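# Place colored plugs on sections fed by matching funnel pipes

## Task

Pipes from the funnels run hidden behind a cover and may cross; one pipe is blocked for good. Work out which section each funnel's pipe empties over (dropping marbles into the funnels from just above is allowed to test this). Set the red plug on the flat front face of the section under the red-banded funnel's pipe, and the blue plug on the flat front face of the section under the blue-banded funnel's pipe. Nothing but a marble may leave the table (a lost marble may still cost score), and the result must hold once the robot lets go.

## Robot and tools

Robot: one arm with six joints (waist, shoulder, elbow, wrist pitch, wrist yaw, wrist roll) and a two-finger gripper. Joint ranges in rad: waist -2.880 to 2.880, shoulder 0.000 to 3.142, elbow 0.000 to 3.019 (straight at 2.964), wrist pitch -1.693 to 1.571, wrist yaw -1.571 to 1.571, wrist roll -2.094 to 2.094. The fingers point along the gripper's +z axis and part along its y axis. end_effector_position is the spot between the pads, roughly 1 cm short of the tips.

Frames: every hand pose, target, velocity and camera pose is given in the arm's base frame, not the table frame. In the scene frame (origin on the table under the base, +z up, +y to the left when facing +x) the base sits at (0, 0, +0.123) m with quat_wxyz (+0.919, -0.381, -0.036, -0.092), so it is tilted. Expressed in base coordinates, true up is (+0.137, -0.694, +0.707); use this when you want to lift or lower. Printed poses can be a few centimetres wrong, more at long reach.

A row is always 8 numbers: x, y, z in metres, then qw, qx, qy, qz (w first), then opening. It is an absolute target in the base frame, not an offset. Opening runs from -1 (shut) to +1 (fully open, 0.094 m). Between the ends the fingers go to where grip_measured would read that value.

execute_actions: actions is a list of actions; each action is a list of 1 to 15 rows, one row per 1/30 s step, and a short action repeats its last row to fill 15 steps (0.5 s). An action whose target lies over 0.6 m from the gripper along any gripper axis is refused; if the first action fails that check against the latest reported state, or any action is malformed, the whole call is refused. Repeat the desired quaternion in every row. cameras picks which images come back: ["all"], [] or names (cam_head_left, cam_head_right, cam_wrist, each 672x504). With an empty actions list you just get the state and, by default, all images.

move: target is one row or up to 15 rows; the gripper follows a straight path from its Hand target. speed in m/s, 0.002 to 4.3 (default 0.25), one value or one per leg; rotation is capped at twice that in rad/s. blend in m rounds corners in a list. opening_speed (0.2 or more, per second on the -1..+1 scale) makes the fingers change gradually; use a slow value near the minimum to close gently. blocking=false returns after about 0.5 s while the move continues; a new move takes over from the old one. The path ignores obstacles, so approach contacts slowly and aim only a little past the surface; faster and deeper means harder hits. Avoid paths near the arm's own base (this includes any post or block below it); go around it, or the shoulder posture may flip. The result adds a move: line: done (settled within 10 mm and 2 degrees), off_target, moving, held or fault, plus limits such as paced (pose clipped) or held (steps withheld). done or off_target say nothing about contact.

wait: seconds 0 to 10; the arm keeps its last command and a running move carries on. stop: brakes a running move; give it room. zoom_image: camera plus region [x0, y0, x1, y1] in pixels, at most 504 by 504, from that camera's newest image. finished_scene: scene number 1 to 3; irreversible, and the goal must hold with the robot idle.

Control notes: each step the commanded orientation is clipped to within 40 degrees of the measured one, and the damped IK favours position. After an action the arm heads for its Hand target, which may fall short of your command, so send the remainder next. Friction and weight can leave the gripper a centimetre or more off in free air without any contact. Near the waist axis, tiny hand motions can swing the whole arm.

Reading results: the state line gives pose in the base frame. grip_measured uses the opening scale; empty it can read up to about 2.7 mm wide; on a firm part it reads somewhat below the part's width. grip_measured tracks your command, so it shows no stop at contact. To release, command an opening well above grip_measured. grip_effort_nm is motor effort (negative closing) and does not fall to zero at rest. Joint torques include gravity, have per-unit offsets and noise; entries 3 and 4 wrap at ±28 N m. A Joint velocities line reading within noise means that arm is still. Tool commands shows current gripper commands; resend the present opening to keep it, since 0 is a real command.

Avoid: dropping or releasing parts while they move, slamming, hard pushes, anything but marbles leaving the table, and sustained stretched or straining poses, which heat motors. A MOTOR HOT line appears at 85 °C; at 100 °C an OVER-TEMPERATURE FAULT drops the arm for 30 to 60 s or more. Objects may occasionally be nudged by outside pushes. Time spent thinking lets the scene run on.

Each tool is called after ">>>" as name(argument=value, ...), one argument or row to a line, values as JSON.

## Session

>>> execute_actions(
  actions=[],
  cameras=["all"],
)

Scene clock: 0.00 s.
end_effector_position=(+0.3311, -0.0493, +0.2280) grip_measured=+1.000 grip_effort_nm=n/a end_effector_quat_wxyz=(+0.252, +0.240, +0.929, -0.124)
Joint positions: [0.044 0.929 0.838 -1.044 0.378 0.466 0.094]
Joint velocities: within noise
Joint torques (N m): no reading
Heat: hottest elbow 34 °C.
Hand target: +0.3376, -0.0498, +0.2407; +0.265, +0.243, +0.925, -0.120
Tool commands: gripper/opening=+1.0

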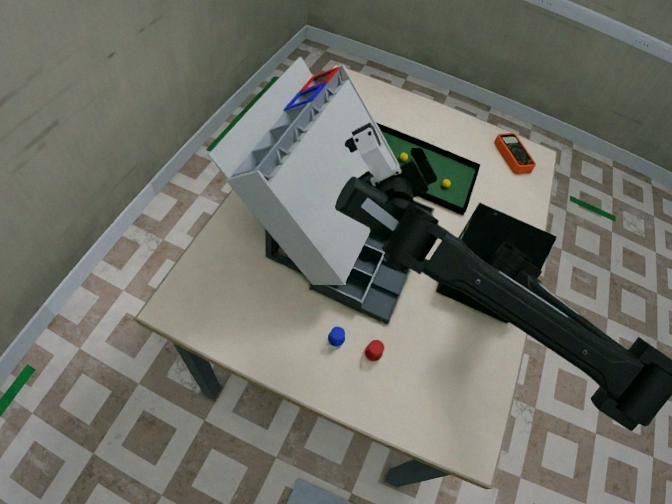

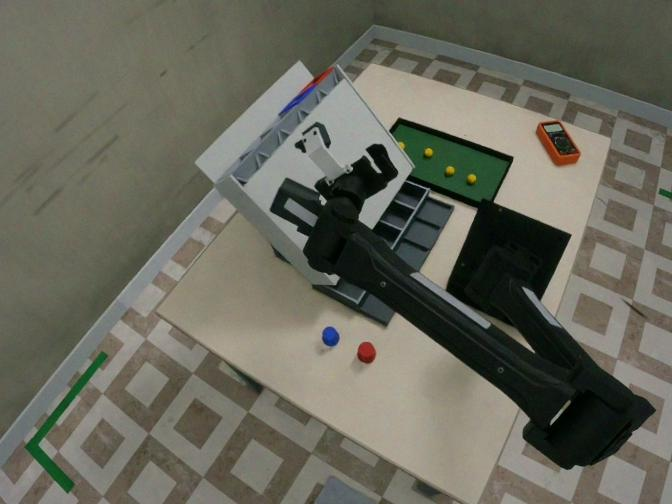

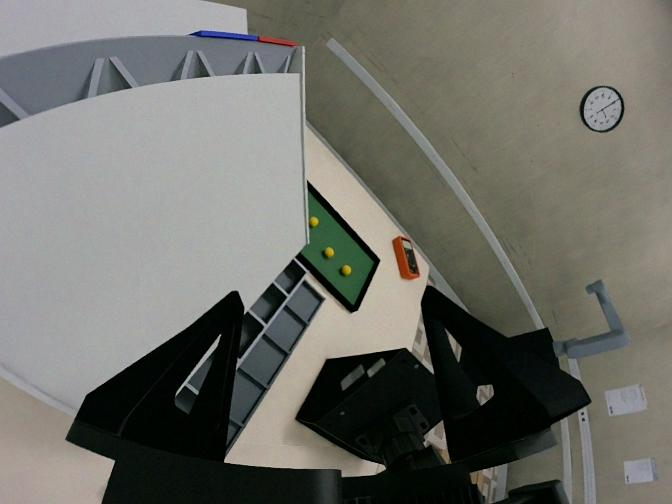

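>>> move(
  target=[
    [0.3946, -0.1422, 0.2751, 0.3557, 0.0776, 0.8481, 0.3842, 1.0],
    [0.6105, -0.1999, 0.1769, 0.2805, 0.0439, 0.8759, 0.3895, 1.0],
  ],
  speed=0.3,
  blend=[0.06, 0],
  cameras=["cam_wrist", "cam_head_right"],
)

>>> zoom_image(
  camera="cam_wrist",
  region=[200, 200, 460, 350],
)

Scene clock: 14.30 s.
end_effector_position=(+0.5973, -0.1932, +0.1495) grip_measured=+1.000 grip_effort_nm=-0.027 end_effector_quat_wxyz=(+0.257, +0.065, +0.876, +0.403)
Joint positions: [-0.543 1.965 1.595 -1.051 -0.989 -0.313 0.094]
Joint torques (N m): [-9.99 -7.82 14.75 0.7 -0.12 -0.24]
Heat: hottest elbow 36 °C.
Hand target: +0.6091, -0.1992, +0.1772; +0.281, +0.044, +0.876, +0.389
Off the commanded pose: 0.031 m, 4 deg.
move: off_target
Images, in order (width x height): cam_head_right 672x504, cam_wrist 672x504.

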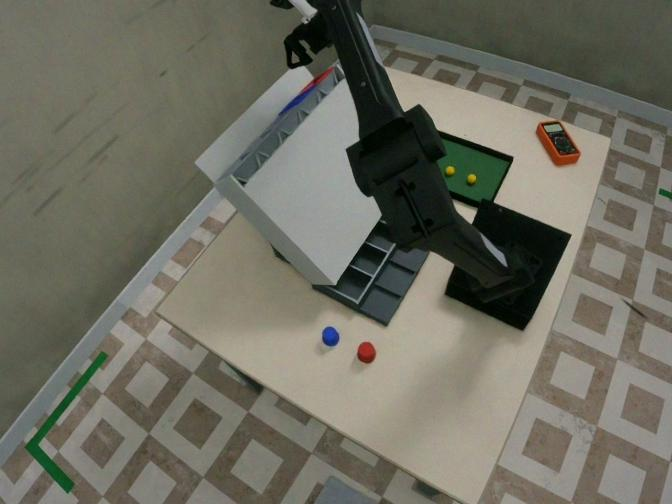

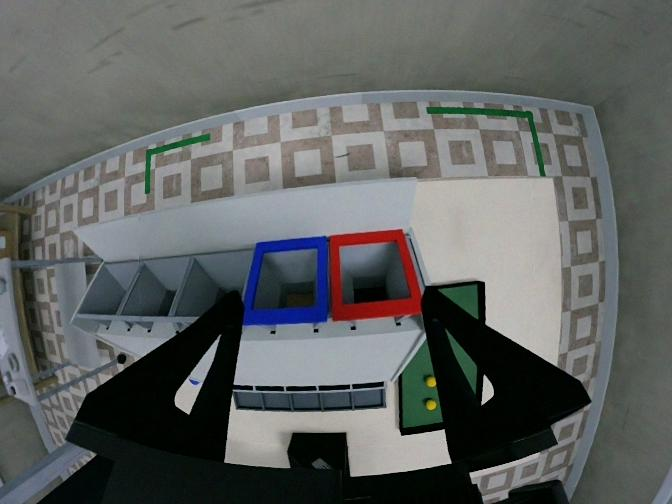

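Scaled by 1.938 from the camera's 672x504 image, which has a finer 960x720 frame.

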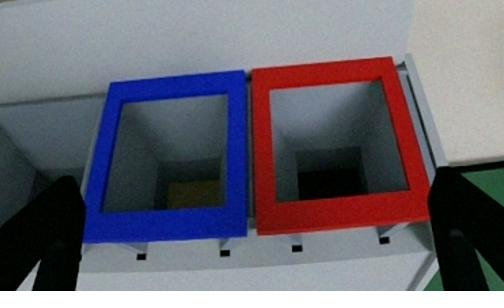

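>>> move(
  target=[
    [0.5503, -0.2048, 0.1696, 0.3184, 0.0608, 0.8629, 0.3872, 0.28],
    [0.4545, -0.2312, -0.0359, 0.0924, 0.0540, 0.9215, 0.3728, 0.28],
    [0.4188, -0.1764, -0.2438, -0.0919, 0.0448, 0.9225, 0.3715, 0.28],
  ],
  speed=0.3,
  blend=[0.04, 0.05, 0],
  cameras=["cam_wrist"],
)

>>> zoom_image(
  camera="cam_wrist",
  region=[220, 100, 460, 360],
)

Scene clock: 31.30 s.
end_effector_position=(+0.3939, -0.1593, -0.2514) grip_measured=+0.281 grip_effort_nm=-0.100 end_effector_quat_wxyz=(-0.114, +0.046, +0.913, +0.389)
Joint positions: [-0.588 2.615 1.513 -1.149 -0.527 -0.678 0.06]
Joint torques (N m): [-9.35 -13.45 11.88 0.31 0.1 0.04]
Heat: hottest elbow 39 °C.
Hand target: +0.4181, -0.1760, -0.2428; -0.092, +0.045, +0.923, +0.372
Off the commanded pose: 0.031 m, 3 deg.
move: off_target; blend cut to 0.0298 m at target 1
Images, in order (width x height): cam_wrist 672x504.

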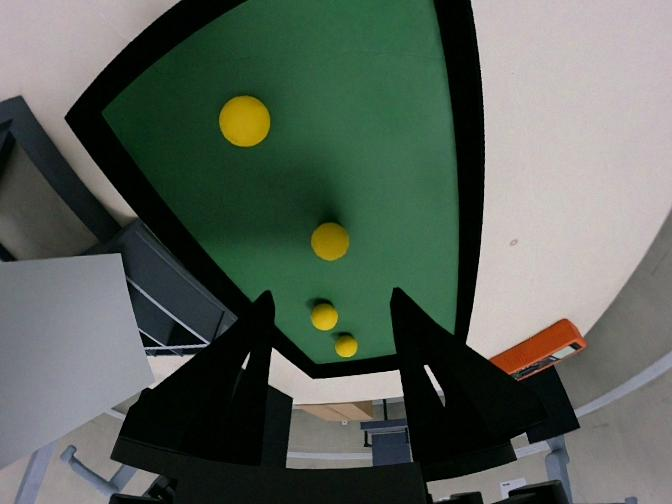

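Scaled by 1.938 from the camera's 672x504 image, which has a finer 960x720 frame.

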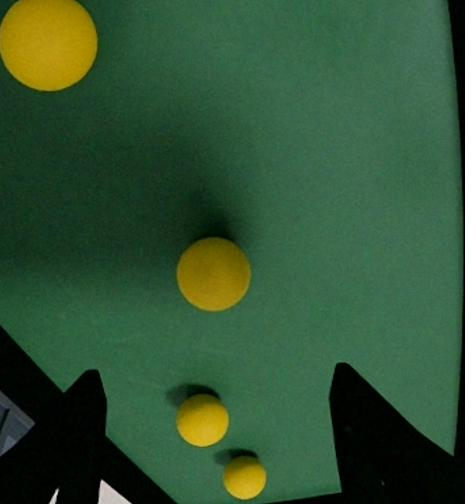

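>>> move(
  target=[
    [0.3805, -0.1137, -0.2951, -0.0919, 0.0448, 0.9225, 0.3715, 0.28],
    [0.3805, -0.1137, -0.2951, -0.0919, 0.0448, 0.9225, 0.3715, -0.6],
  ],
  speed=0.1,
  opening_speed=0.8,
  cameras=["cam_wrist"],
)

Scene clock: 47.17 s.
end_effector_position=(+0.3787, -0.1158, -0.2923) grip_measured=-0.521 grip_effort_nm=-1.023 end_effector_quat_wxyz=(-0.091, +0.041, +0.922, +0.373)
Joint positions: [-0.528 2.641 1.391 -0.909 -0.56 -0.613 0.022]
Joint torques (N m): [-8.82 -11.34 7.41 0.59 -0.1 0.04]
Heat: hottest elbow 42 °C.
Hand target: +0.3804, -0.1136, -0.2951; -0.092, +0.045, +0.923, +0.372
Off the commanded pose: 0.004 m, 0 deg.
move: done
Images, in order (width x height): cam_wrist 672x504.

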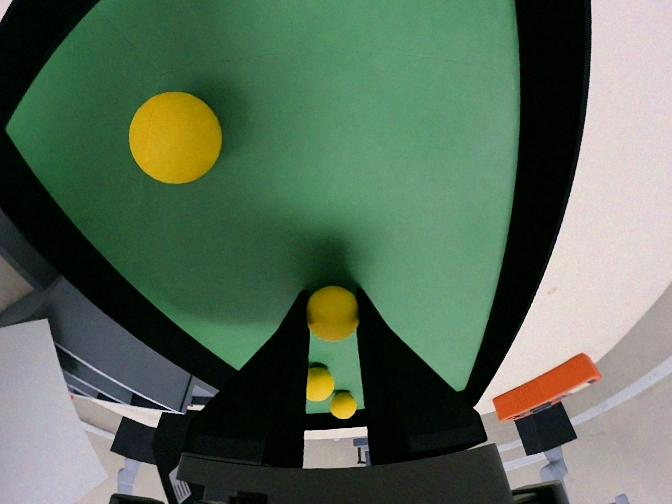

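>>> move(
  target=[
    [0.4043, -0.2351, -0.1714, -0.0919, 0.0448, 0.9225, 0.3715, -0.6],
    [0.5029, -0.2720, 0.0845, 0.2805, 0.0439, 0.8759, 0.3895, -0.6],
    [0.6105, -0.1985, 0.1217, 0.3184, 0.0608, 0.8629, 0.3872, -0.6],
    [0.6186, -0.1623, 0.0921, 0.3184, 0.0608, 0.8629, 0.3872, -0.6],
    [0.6186, -0.1623, 0.0921, 0.3184, 0.0608, 0.8629, 0.3872, 0.0],
    [0.6105, -0.1985, 0.1217, 0.3184, 0.0608, 0.8629, 0.3872, 0.0],
    [0.5475, -0.1909, 0.1837, 0.3184, 0.0608, 0.8629, 0.3872, 0.0],
    [0.4545, -0.2312, -0.0359, 0.0924, 0.0540, 0.9215, 0.3728, 0.0],
    [0.4816, -0.1494, -0.2294, -0.0919, 0.0448, 0.9225, 0.3715, 0.28],
  ],
  speed=[0.28, 0.3, 0.28, 0.2, 0.2, 0.25, 0.3, 0.3, 0.28],
  blend=[0.05, 0.05, 0.02, 0, 0, 0.02, 0.05, 0.05, 0],
  cameras=["all"],
)

>>> zoom_image(
  camera="cam_head_left",
  region=[310, 170, 450, 330],
)

Scene clock: 67.10 s.
end_effector_position=(+0.4589, -0.1345, -0.2421) grip_measured=+0.279 grip_effort_nm=0.046 end_effector_quat_wxyz=(-0.110, +0.043, +0.916, +0.383)
Joint positions: [-0.483 2.632 1.638 -1.189 -0.583 -0.579 0.06]
Joint torques (N m): [-11.28 -13.74 11.88 -0.34 0.13 0.04]
Heat: hottest elbow 41 °C.
Hand target: +0.4808, -0.1491, -0.2287; -0.092, +0.045, +0.923, +0.372
Off the commanded pose: 0.030 m, 3 deg.
move: off_target; blend cut to 0.0444 m at target 7; target 5's new opening was sent with the hand 0.015 m and 2 deg from that target; target 9's new opening was sent with the hand 0.030 m and 3 deg from that target

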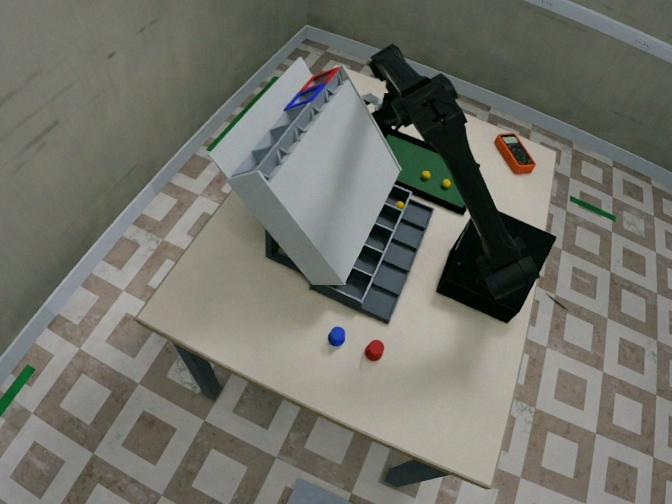

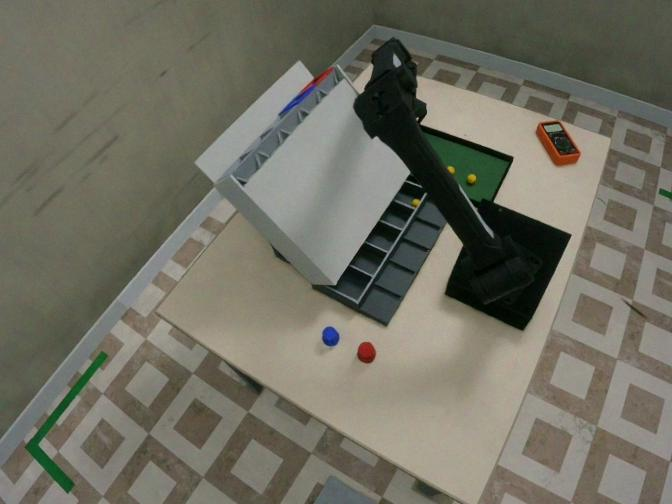

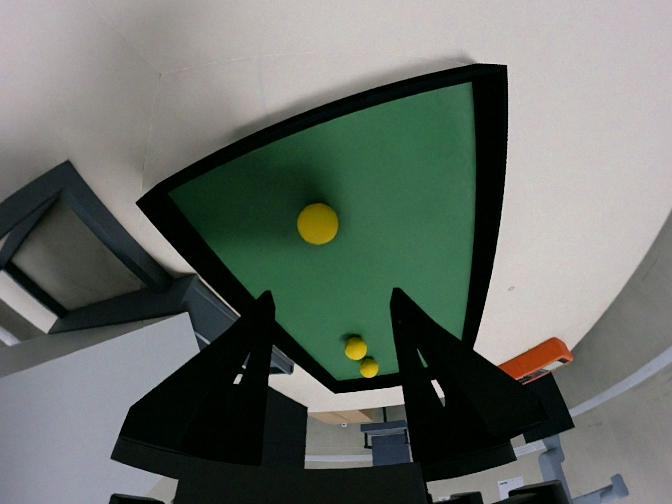

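Scaled by 3.150 from the camera's 672x504 image, which has a finer 960x720 frame.

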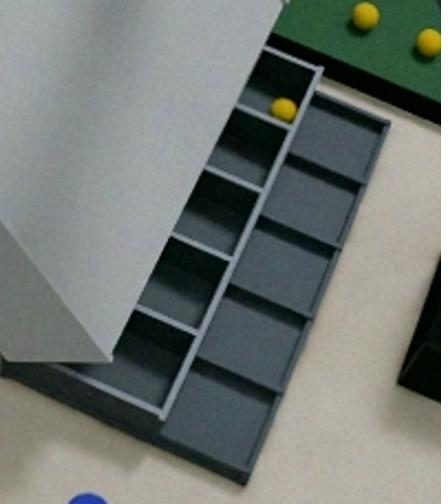

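>>> move(
  target=[
    [0.4610, -0.0844, -0.2819, -0.0919, 0.0448, 0.9225, 0.3715, 0.28],
    [0.4610, -0.0844, -0.2819, -0.0919, 0.0448, 0.9225, 0.3715, -0.6],
  ],
  speed=0.1,
  opening_speed=0.8,
  cameras=["cam_wrist"],
)

Scene clock: 79.00 s.
end_effector_position=(+0.4601, -0.0873, -0.2785) grip_measured=-0.521 grip_effort_nm=-1.028 end_effector_quat_wxyz=(-0.091, +0.041, +0.923, +0.372)
Joint positions: [-0.403 2.655 1.558 -0.987 -0.624 -0.484 0.023]
Joint torques (N m): [-10.75 -11.81 7.41 0.61 -0.1 0.05]
Heat: hottest elbow 41 °C.
Hand target: +0.4609, -0.0845, -0.2818; -0.092, +0.045, +0.923, +0.372
Off the commanded pose: 0.005 m, 1 deg.
move: done
Images, in order (width x height): cam_wrist 672x504.

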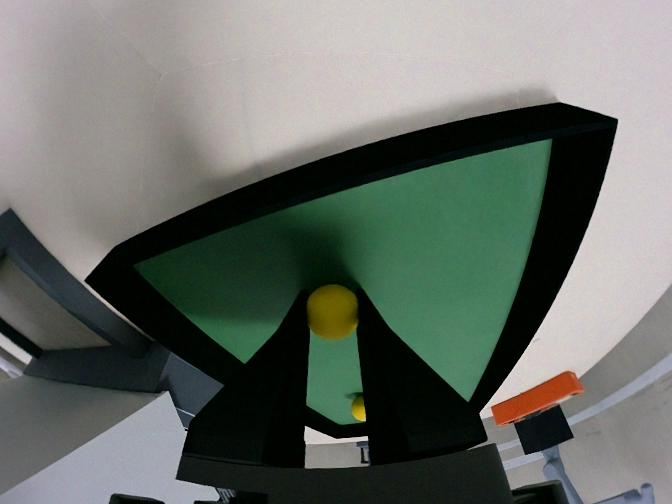

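>>> move(
  target=[
    [0.4848, -0.2058, -0.1582, -0.0919, 0.0448, 0.9225, 0.3715, -0.6],
    [0.5029, -0.2720, 0.0845, 0.2805, 0.0439, 0.8759, 0.3895, -0.6],
    [0.5896, -0.0967, 0.2256, 0.3184, 0.0608, 0.8629, 0.3872, -0.6],
    [0.5953, -0.0631, 0.1939, 0.3184, 0.0608, 0.8629, 0.3872, -0.6],
    [0.5953, -0.0631, 0.1939, 0.3184, 0.0608, 0.8629, 0.3872, 0.0],
    [0.5896, -0.0967, 0.2256, 0.3184, 0.0608, 0.8629, 0.3872, 0.0],
    [0.5432, -0.1701, 0.2049, 0.3184, 0.0608, 0.8629, 0.3872, 0.0],
    [0.4545, -0.2312, -0.0359, 0.0924, 0.0540, 0.9215, 0.3728, 0.0],
    [0.3172, -0.1686, -0.2166, -0.0919, 0.0448, 0.9225, 0.3715, 0.28],
  ],
  speed=[0.28, 0.3, 0.28, 0.2, 0.2, 0.25, 0.3, 0.3, 0.28],
  blend=[0.05, 0.05, 0.02, 0, 0, 0.02, 0.05, 0.05, 0],
  cameras=["all"],
)

>>> zoom_image(
  camera="cam_head_left",
  region=[310, 170, 450, 330],
)

>>> zoom_image(
  camera="cam_wrist",
  region=[220, 140, 460, 360],
)

Scene clock: 105.70 s.
end_effector_position=(+0.3089, -0.1545, -0.2199) grip_measured=+0.279 grip_effort_nm=0.051 end_effector_quat_wxyz=(-0.112, +0.050, +0.916, +0.381)
Joint positions: [-0.685 2.464 1.226 -1.036 -0.46 -0.748 0.06]
Joint torques (N m): [-8.7 -11.4 8.95 0.62 0.11 -0.24]
Heat: hottest elbow 41 °C.
Hand target: +0.3170, -0.1684, -0.2164; -0.092, +0.045, +0.923, +0.371
Off the commanded pose: 0.017 m, 3 deg.
move: off_target; blend cut to 0.0446 m at target 7; target 5's new opening was sent with the hand 0.012 m and 2 deg from that target; target 9's new opening was sent with the hand 0.017 m and 3 deg from that target

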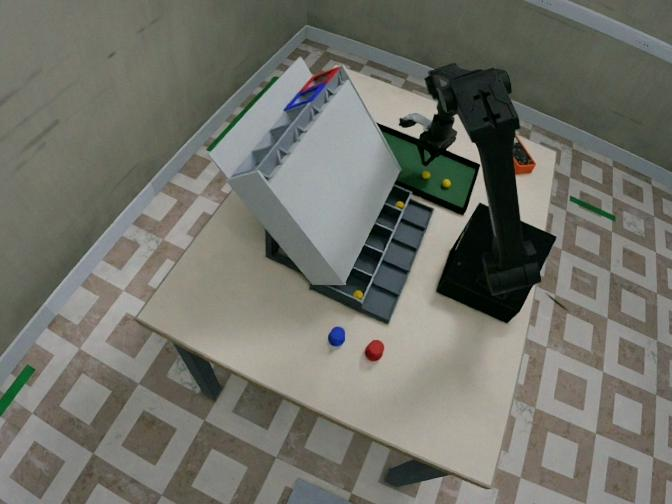

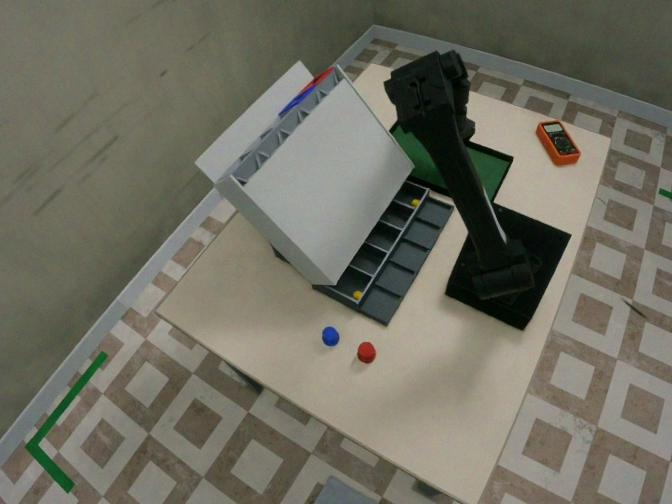

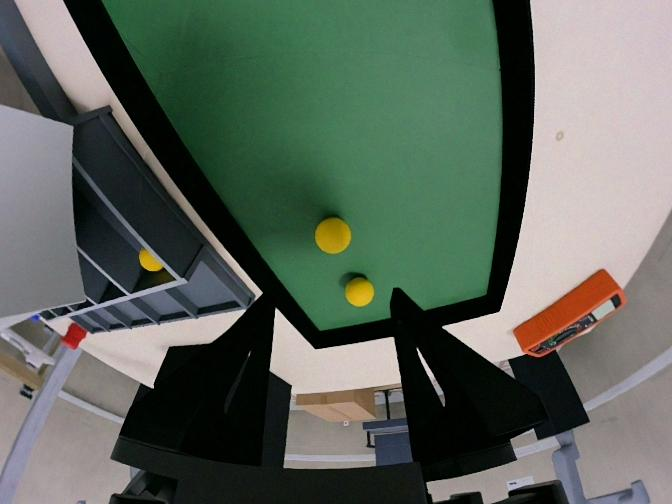

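Scaled by 3.150 from the camera's 672x504 image, which has a finer 960x720 frame.

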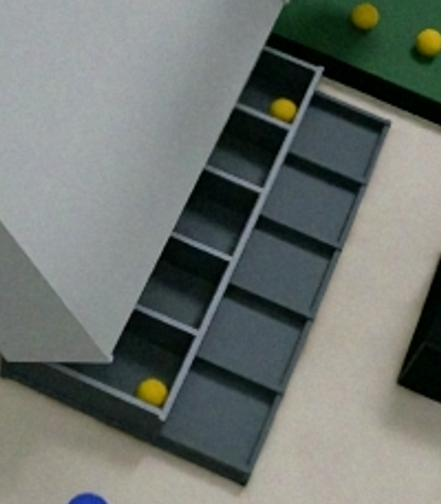

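Scaled by 2.100 from the camera's 672x504 image, which has a finer 960x720 frame.

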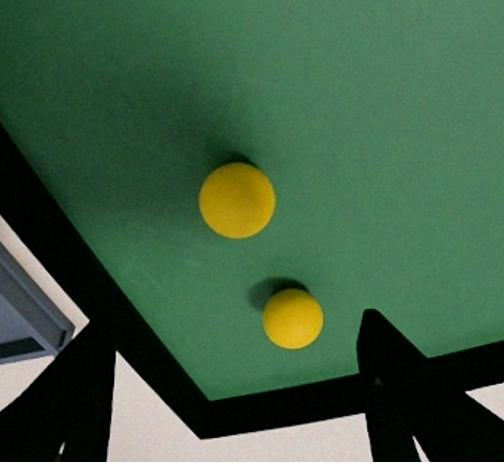

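>>> move(
  target=[
    [0.2987, -0.1052, -0.2710, -0.0919, 0.0448, 0.9225, 0.3715, 0.28],
    [0.2987, -0.1052, -0.2710, -0.0919, 0.0448, 0.9225, 0.3715, -0.6],
  ],
  speed=0.1,
  opening_speed=0.8,
  cameras=["cam_wrist"],
)

Scene clock: 119.53 s.
end_effector_position=(+0.2963, -0.1056, -0.2691) grip_measured=-0.521 grip_effort_nm=-1.013 end_effector_quat_wxyz=(-0.093, +0.040, +0.922, +0.374)
Joint positions: [-0.612 2.542 1.136 -0.798 -0.511 -0.695 0.022]
Joint torques (N m): [-7.3 -9.99 6.89 0.59 -0.1 0.04]
Heat: hottest elbow 41 °C.
Hand target: +0.2987, -0.1052, -0.2709; -0.092, +0.045, +0.923, +0.372
Off the commanded pose: 0.003 m, 1 deg.
move: done
Images, in order (width x height): cam_wrist 672x504.

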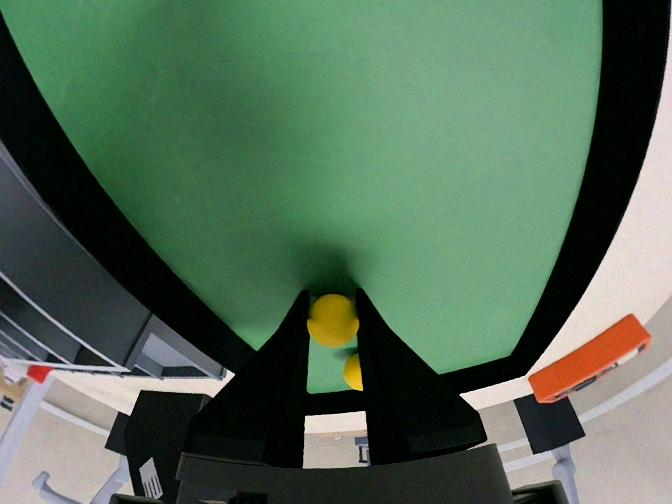

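>>> move(
  target=[
    [0.3225, -0.2266, -0.1473, -0.0919, 0.0448, 0.9225, 0.3715, -0.6],
    [0.5029, -0.2720, 0.0845, 0.2805, 0.0439, 0.8759, 0.3895, -0.6],
    [0.5809, -0.0544, 0.2829, 0.3184, 0.0608, 0.8629, 0.3872, -0.6],
    [0.5852, -0.0139, 0.2441, 0.3184, 0.0608, 0.8629, 0.3872, -0.6],
    [0.5852, -0.0139, 0.2441, 0.3184, 0.0608, 0.8629, 0.3872, 0.0],
    [0.5809, -0.0544, 0.2829, 0.3184, 0.0608, 0.8629, 0.3872, 0.0],
    [0.5362, -0.1355, 0.2403, 0.3184, 0.0608, 0.8629, 0.3872, 0.0],
    [0.4545, -0.2312, -0.0359, 0.0924, 0.0540, 0.9215, 0.3728, 0.0],
    [0.2631, -0.1838, -0.2211, -0.0919, 0.0448, 0.9225, 0.3715, 0.28],
  ],
  speed=[0.28, 0.3, 0.28, 0.2, 0.2, 0.25, 0.3, 0.3, 0.28],
  blend=[0.05, 0.05, 0.02, 0, 0, 0.02, 0.05, 0.05, 0],
  cameras=["all"],
)

>>> zoom_image(
  camera="cam_head_left",
  region=[310, 170, 450, 330],
)

>>> zoom_image(
  camera="cam_wrist",
  region=[220, 140, 460, 360],
)

Scene clock: 140.03 s.
end_effector_position=(+0.2561, -0.1727, -0.2224) grip_measured=+0.279 grip_effort_nm=0.051 end_effector_quat_wxyz=(-0.108, +0.052, +0.916, +0.382)
Joint positions: [-0.805 2.454 1.151 -1.005 -0.389 -0.842 0.06]
Joint torques (N m): [-6.71 -10.87 8.99 0.64 0.08 -0.24]
Heat: hottest elbow 41 °C.
Hand target: +0.2631, -0.1837, -0.2209; -0.092, +0.045, +0.923, +0.372
Off the commanded pose: 0.013 m, 2 deg.
move: off_target; target 5's new opening was sent with the hand 0.013 m and 2 deg from that target; target 9's new opening was sent with the hand 0.013 m and 2 deg from that target

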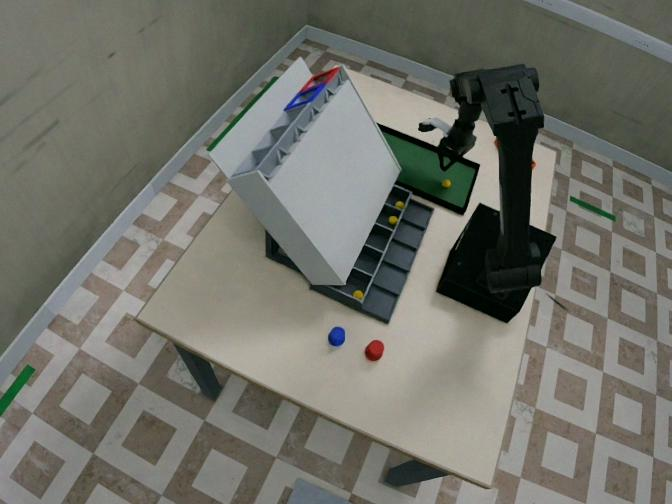

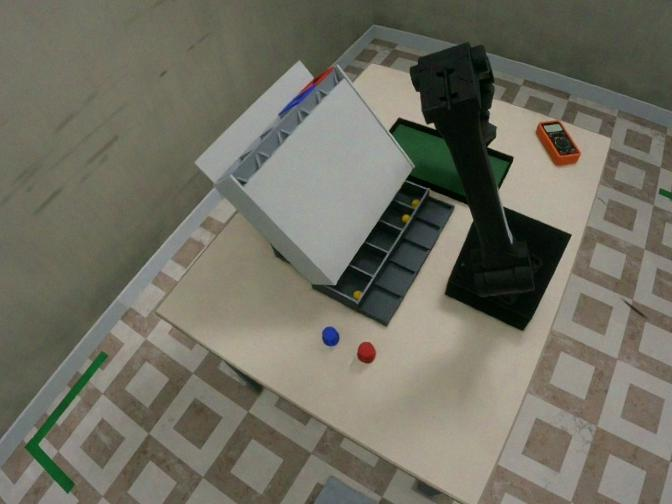

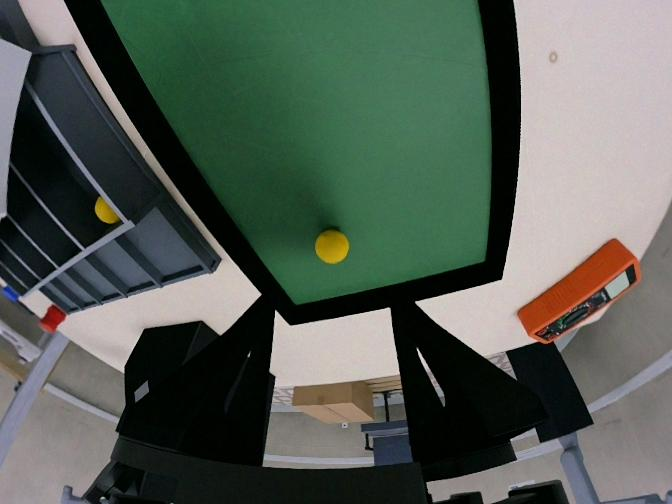

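Scaled by 3.150 from the camera's 672x504 image, which has a finer 960x720 frame.

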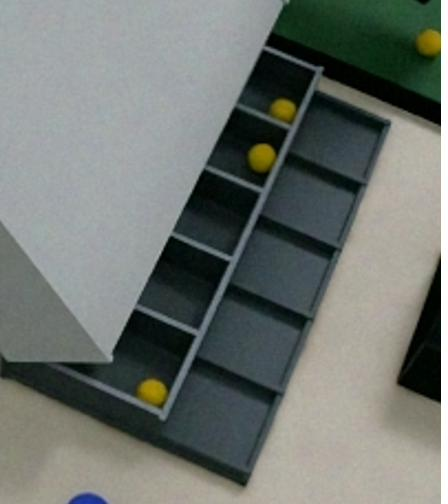

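Scaled by 2.100 from the camera's 672x504 image, which has a finer 960x720 frame.

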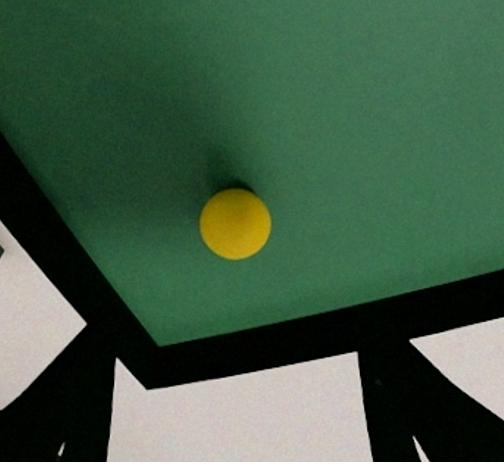

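>>> move(
  target=[
    [0.2370, -0.1201, -0.2737, -0.0919, 0.0448, 0.9225, 0.3715, 0.12],
    [0.2370, -0.1201, -0.2737, -0.0919, 0.0448, 0.9225, 0.3715, -0.6],
  ],
  speed=0.1,
  opening_speed=0.8,
  cameras=["cam_wrist"],
)

Scene clock: 157.33 s.
end_effector_position=(+0.2341, -0.1198, -0.2715) grip_measured=-0.525 grip_effort_nm=-1.057 end_effector_quat_wxyz=(-0.093, +0.041, +0.921, +0.375)
Joint positions: [-0.747 2.545 1.043 -0.758 -0.43 -0.815 0.022]
Joint torques (N m): [-5.71 -9.64 6.93 0.64 -0.11 0.04]
Heat: hottest elbow 40 °C.
Hand target: +0.2370, -0.1201, -0.2736; -0.092, +0.045, +0.923, +0.372
Off the commanded pose: 0.004 m, 1 deg.
move: done
Images, in order (width x height): cam_wrist 672x504.

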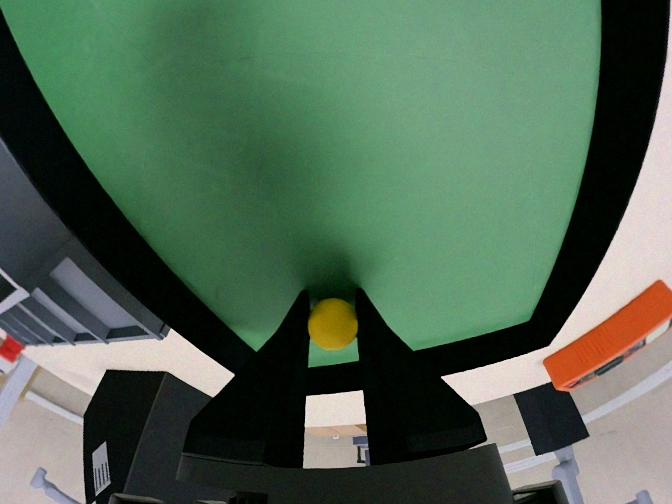

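>>> move(
  target=[
    [0.2608, -0.2415, -0.1500, -0.0919, 0.0448, 0.9225, 0.3715, -0.6],
    [0.5029, -0.2720, 0.0845, 0.2805, 0.0439, 0.8759, 0.3895, -0.6],
    [0.5699, -0.0003, 0.3380, 0.3184, 0.0608, 0.8629, 0.3872, -0.6],
    [0.5742, 0.0402, 0.2992, 0.3184, 0.0608, 0.8629, 0.3872, -0.6],
    [0.5742, 0.0402, 0.2992, 0.3184, 0.0608, 0.8629, 0.3872, -0.15],
    [0.5699, -0.0003, 0.3380, 0.3184, 0.0608, 0.8629, 0.3872, -0.15],
    [0.5066, -0.0910, 0.3038, 0.3184, 0.0608, 0.8629, 0.3872, -0.15],
    [0.1767, 0.2128, 0.2271, 0.0842, -0.0415, 0.9158, 0.3897, 0.6],
  ],
  speed=[0.3, 0.32, 0.3, 0.18, 0.2, 0.25, 0.3, 0.3],
  blend=[0.05, 0.05, 0.01, 0, 0, 0.02, 0.05, 0],
  cameras=["all"],
)

>>> zoom_image(
  camera="cam_head_left",
  region=[310, 170, 450, 330],
)

>>> zoom_image(
  camera="cam_wrist",
  region=[250, 150, 440, 320],
)

Scene clock: 187.97 s.
end_effector_position=(+0.1750, +0.2117, +0.2227) grip_measured=+0.599 grip_effort_nm=0.051 end_effector_quat_wxyz=(+0.076, -0.044, +0.919, +0.385)
Joint positions: [0.518 0.639 0.621 -0.98 -0.604 0.604 0.075]
Joint torques (N m): [-1.14 -1.79 8.12 1.18 0.43 0.05]
Heat: hottest elbow 40 °C.
Hand target: +0.1766, +0.2127, +0.2271; +0.084, -0.042, +0.916, +0.390
Off the commanded pose: 0.005 m, 1 deg.
move: done

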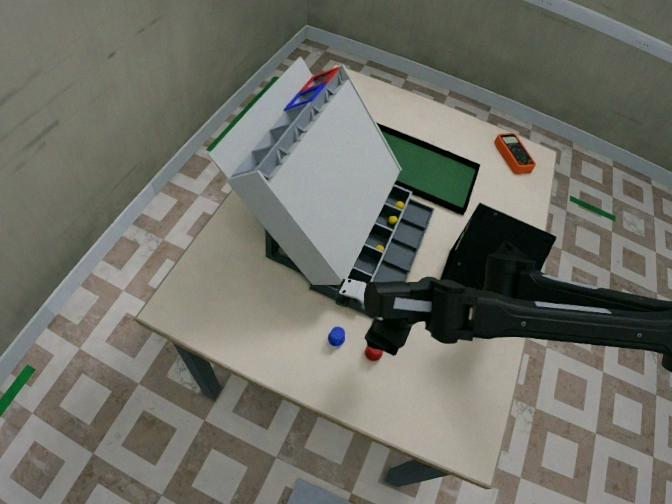

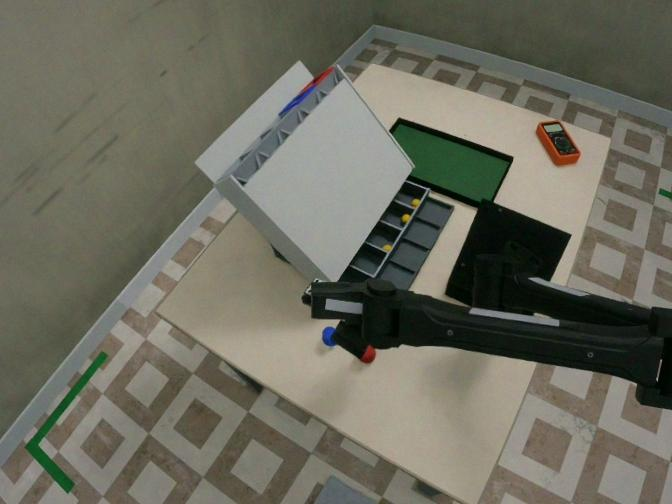

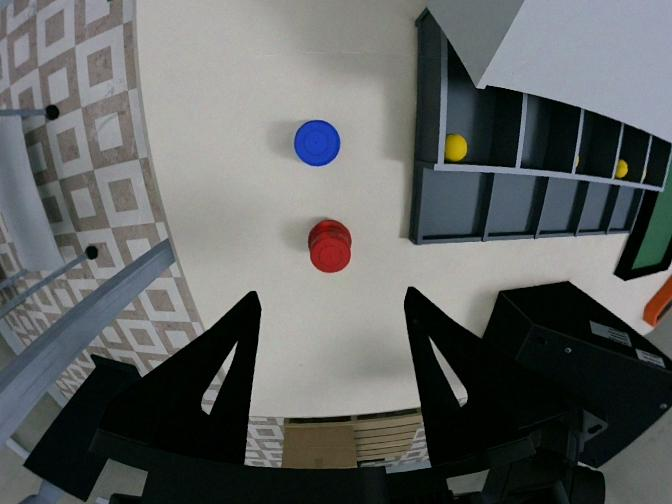

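Scaled by 3.150 from the camera's 672x504 image, which has a finer 960x720 frame.

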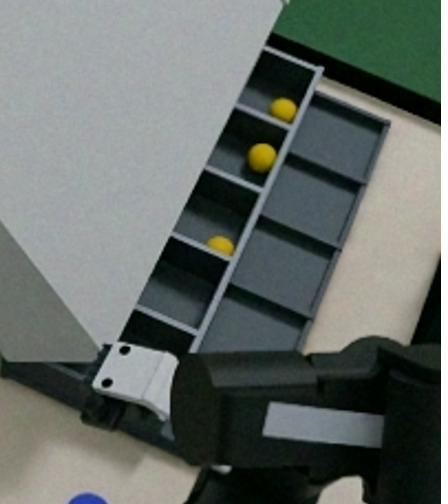

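Scaled by 2.653 from the camera's 672x504 image, which has a finer 960x720 frame.

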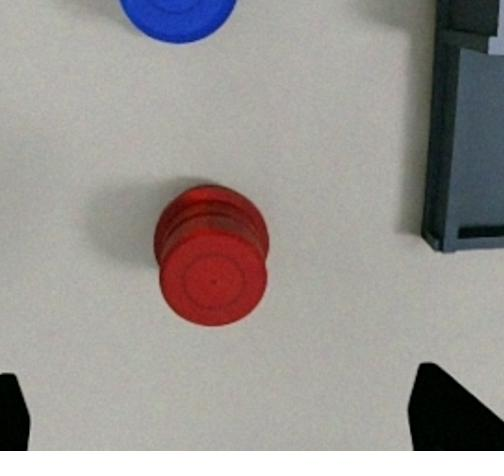

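>>> zoom_image(
  camera="cam_wrist",
  region=[500, 90, 672, 220],
)

>>> zoom_image(
  camera="cam_head_right",
  region=[350, 180, 450, 290],
)

Scaled by 2.930 from the camera's 672x504 image, which has a finer 960x720 frame.

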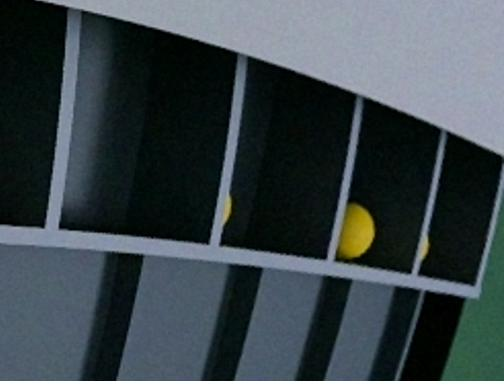

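Scaled by 4.582 from the camera's 672x504 image, which has a finer 960x720 frame.

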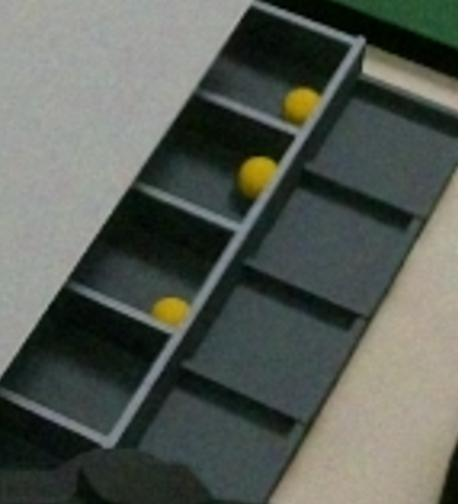

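>>> move(
  target=[
    [0.1700, 0.2625, 0.1781, 0.0842, -0.0415, 0.9158, 0.3897, 0.6],
    [0.1648, 0.2889, 0.1513, 0.0842, -0.0415, 0.9158, 0.3897, 0.6],
    [0.1648, 0.2889, 0.1513, 0.0842, -0.0415, 0.9158, 0.3897, -0.5],
    [0.1801, 0.2113, 0.2250, 0.0842, -0.0415, 0.9158, 0.3897, -0.5],
  ],
  speed=[0.12, 0.06, 0.1, 0.15],
  blend=[0.01, 0, 0, 0],
  opening_speed=0.8,
  cameras=["cam_wrist"],
)

Scene clock: 216.23 s.
end_effector_position=(+0.1733, +0.2093, +0.2042) grip_measured=-0.381 grip_effort_nm=-1.053 end_effector_quat_wxyz=(+0.066, -0.031, +0.921, +0.382)
Joint positions: [0.513 0.642 0.578 -0.952 -0.605 0.622 0.029]
Joint torques (N m): [-1.9 -1.26 11.55 0.12 0.16 -0.23]
Heat: hottest elbow 40 °C.
Hand target: +0.1796, +0.2112, +0.2247; +0.084, -0.041, +0.916, +0.390
Off the commanded pose: 0.022 m, 3 deg.
move: off_target
Images, in order (width x height): cam_wrist 672x504.

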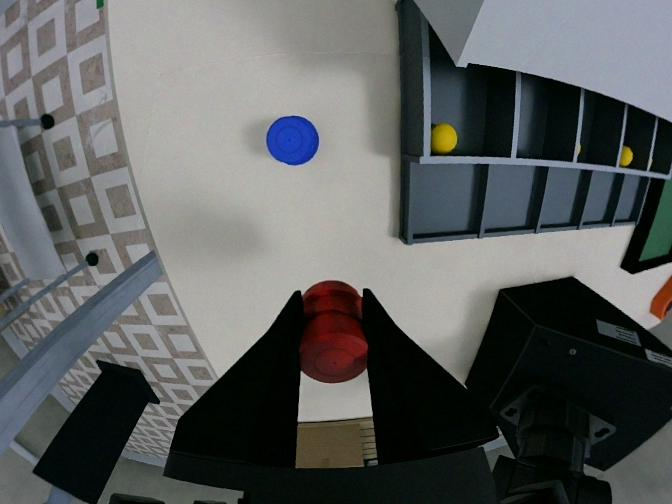

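>>> move(
  target=[
    [0.2050, 0.1190, 0.1508, 0.0842, -0.0415, 0.9158, 0.3897, -0.5],
    [0.2358, 0.0134, 0.0342, 0.0842, -0.0415, 0.9158, 0.3897, -0.5],
    [0.2572, -0.0602, -0.0987, 0.0842, -0.0415, 0.9158, 0.3897, -0.5],
    [0.2521, -0.0288, -0.1305, 0.0842, -0.0415, 0.9158, 0.3897, -0.5],
  ],
  speed=[0.2, 0.2, 0.2, 0.06],
  blend=[0.04, 0.04, 0.01, 0],
  cameras=["cam_wrist"],
)

>>> zoom_image(
  camera="cam_wrist",
  region=[210, 180, 460, 380],
)

Scene clock: 231.53 s.
end_effector_position=(+0.2480, -0.0280, -0.1291) grip_measured=-0.381 grip_effort_nm=-1.057 end_effector_quat_wxyz=(+0.081, -0.045, +0.915, +0.392)
Joint positions: [-0.587 2.055 0.608 -0.548 -0.73 -0.849 0.029]
Joint torques (N m): [-5.36 -4.6 6.95 1.11 -0.34 0.05]
Heat: hottest elbow 40 °C.
Hand target: +0.2520, -0.0288, -0.1304; +0.084, -0.041, +0.916, +0.390
Off the commanded pose: 0.004 m, 1 deg.
move: done
Images, in order (width x height): cam_wrist 672x504.

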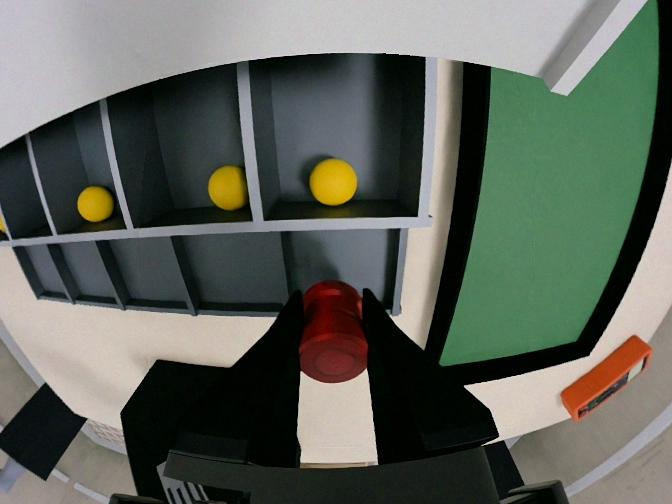

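Scaled by 2.016 from the camera's 672x504 image, which has a finer 960x720 frame.

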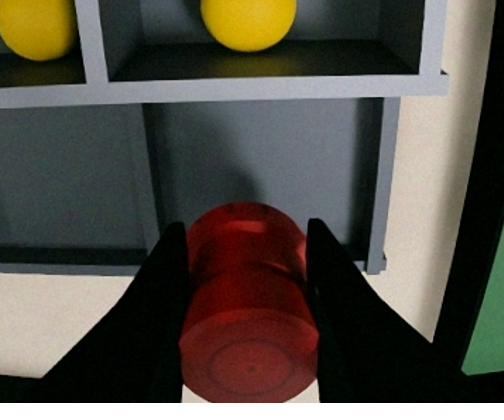

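>>> move(
  target=[
    [0.2537, -0.0238, -0.1401, 0.0842, -0.0415, 0.9158, 0.3897, -0.5],
    [0.2507, -0.0085, -0.1556, 0.0842, -0.0415, 0.9158, 0.3897, -0.5],
  ],
  speed=[0.06, 0.03],
  cameras=["cam_wrist"],
)

>>> zoom_image(
  camera="cam_wrist",
  region=[210, 180, 460, 380],
)

Scene clock: 252.73 s.
end_effector_position=(+0.2506, -0.0135, -0.1496) grip_measured=-0.381 grip_effort_nm=-1.053 end_effector_quat_wxyz=(+0.088, -0.040, +0.916, +0.390)
Joint positions: [-0.541 2.121 0.59 -0.405 -0.756 -0.775 0.029]
Joint torques (N m): [-4.48 -3.78 5.9 1.74 -0.17 0.08]
Heat: hottest elbow 39 °C.
Hand target: +0.2505, -0.0086, -0.1553; +0.084, -0.042, +0.916, +0.390
Off the commanded pose: 0.008 m, 0 deg.
move: done
Images, in order (width x height): cam_wrist 672x504.

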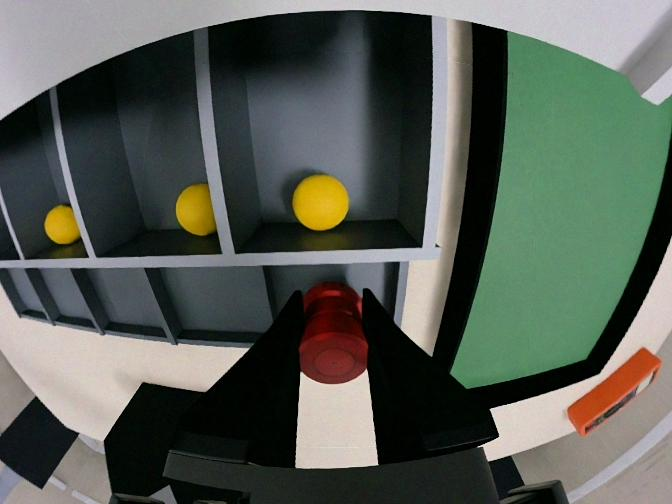

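Scaled by 2.016 from the camera's 672x504 image, which has a finer 960x720 frame.

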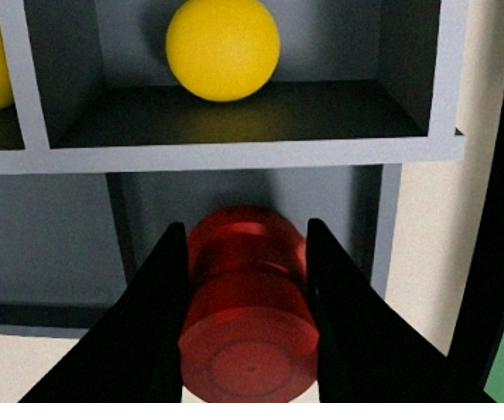

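>>> move(
  target=[
    [0.2502, -0.0103, -0.1530, 0.0842, -0.0415, 0.9158, 0.3897, 0.05],
    [0.2562, -0.0408, -0.1219, 0.0842, -0.0415, 0.9158, 0.3897, 0.05],
    [0.2650, -0.0859, -0.0759, 0.0842, -0.0415, 0.9158, 0.3897, 0.05],
    [0.2358, 0.0134, 0.0342, 0.0842, -0.0415, 0.9158, 0.3897, 0.05],
    [0.2050, 0.1190, 0.1508, 0.0842, -0.0415, 0.9158, 0.3897, 0.05],
    [0.2539, 0.2348, 0.2337, 0.0842, -0.0415, 0.9158, 0.3897, 0.6],
  ],
  speed=[0.05, 0.05, 0.12, 0.22, 0.22, 0.22],
  blend=[0, 0.01, 0.03, 0.04, 0.04, 0],
  opening_speed=0.8,
  cameras=["all"],
)

>>> zoom_image(
  camera="cam_wrist",
  region=[250, 150, 440, 320],
)

Scene clock: 278.00 s.
end_effector_position=(+0.2446, +0.2293, +0.2185) grip_measured=+0.599 grip_effort_nm=0.056 end_effector_quat_wxyz=(+0.069, -0.041, +0.920, +0.383)
Joint positions: [0.441 0.9 0.725 -0.885 -0.646 0.527 0.075]
Joint torques (N m): [-2.96 -2.43 10.43 1.16 0.4 0.05]
Heat: hottest elbow 38 °C.
Hand target: +0.2534, +0.2344, +0.2340; +0.084, -0.042, +0.916, +0.390
Off the commanded pose: 0.019 m, 2 deg.
move: off_target; target 6's new opening was sent with the hand 0.019 m and 2 deg from that target

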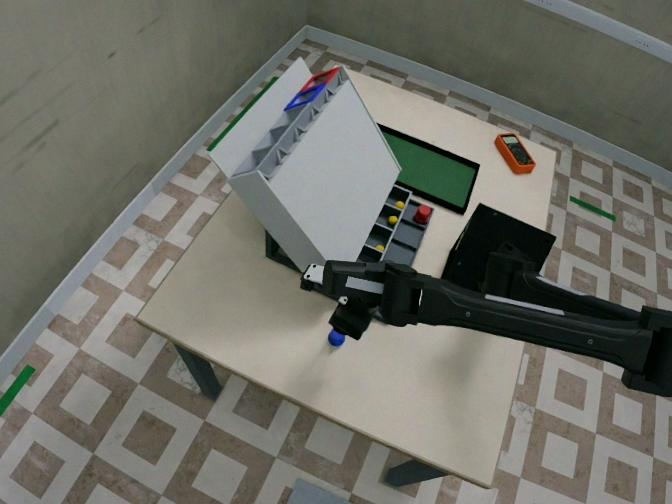

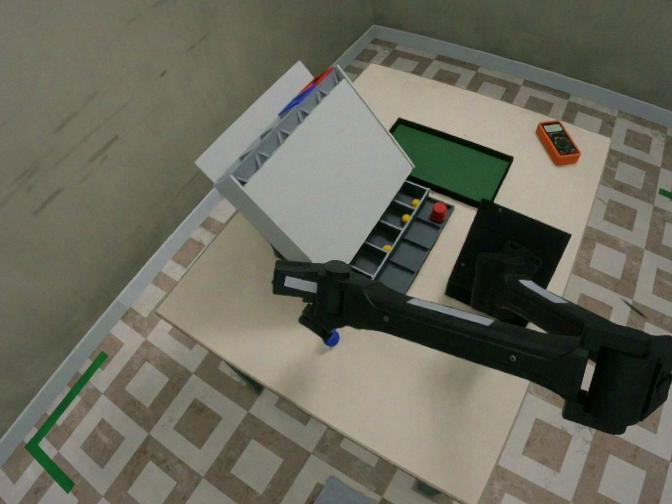

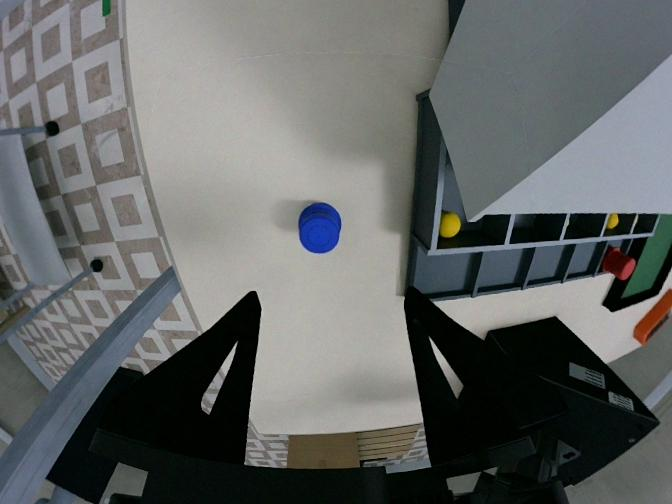

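Scaled by 2.653 from the camera's 672x504 image, which has a finer 960x720 frame.

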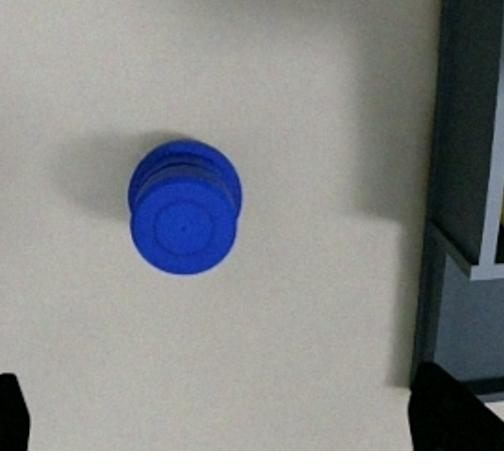

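>>> move(
  target=[
    [0.2504, 0.2838, 0.1836, 0.0842, -0.0415, 0.9158, 0.3897, 0.6],
    [0.2452, 0.3102, 0.1567, 0.0842, -0.0415, 0.9158, 0.3897, 0.6],
    [0.2452, 0.3102, 0.1567, 0.0842, -0.0415, 0.9158, 0.3897, -0.5],
    [0.2504, 0.2218, 0.2288, 0.0842, -0.0415, 0.9158, 0.3897, -0.5],
  ],
  speed=[0.12, 0.06, 0.1, 0.15],
  blend=[0.01, 0, 0, 0],
  opening_speed=0.8,
  cameras=["cam_wrist"],
)

Scene clock: 292.90 s.
end_effector_position=(+0.2419, +0.2202, +0.2096) grip_measured=-0.407 grip_effort_nm=-1.057 end_effector_quat_wxyz=(+0.067, -0.031, +0.920, +0.384)
Joint positions: [0.413 0.887 0.696 -0.885 -0.658 0.517 0.028]
Joint torques (N m): [-3.72 -2.55 11.11 0.13 0.12 -0.23]
Heat: hottest elbow 38 °C.
Hand target: +0.2500, +0.2216, +0.2287; +0.085, -0.041, +0.916, +0.390
Off the commanded pose: 0.021 m, 2 deg.
move: off_target
Images, in order (width x height): cam_wrist 672x504.

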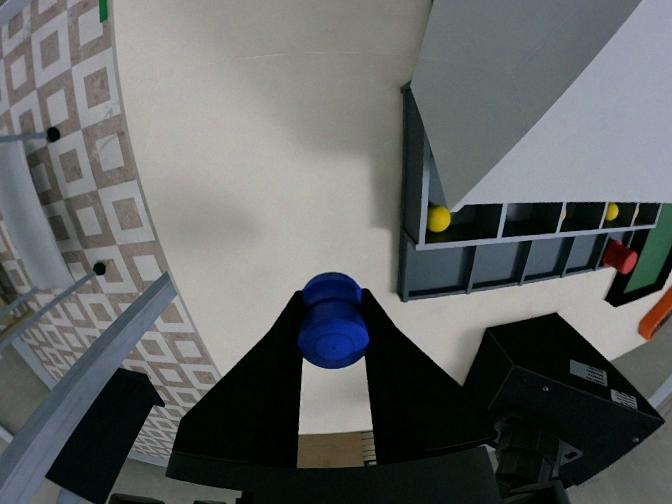

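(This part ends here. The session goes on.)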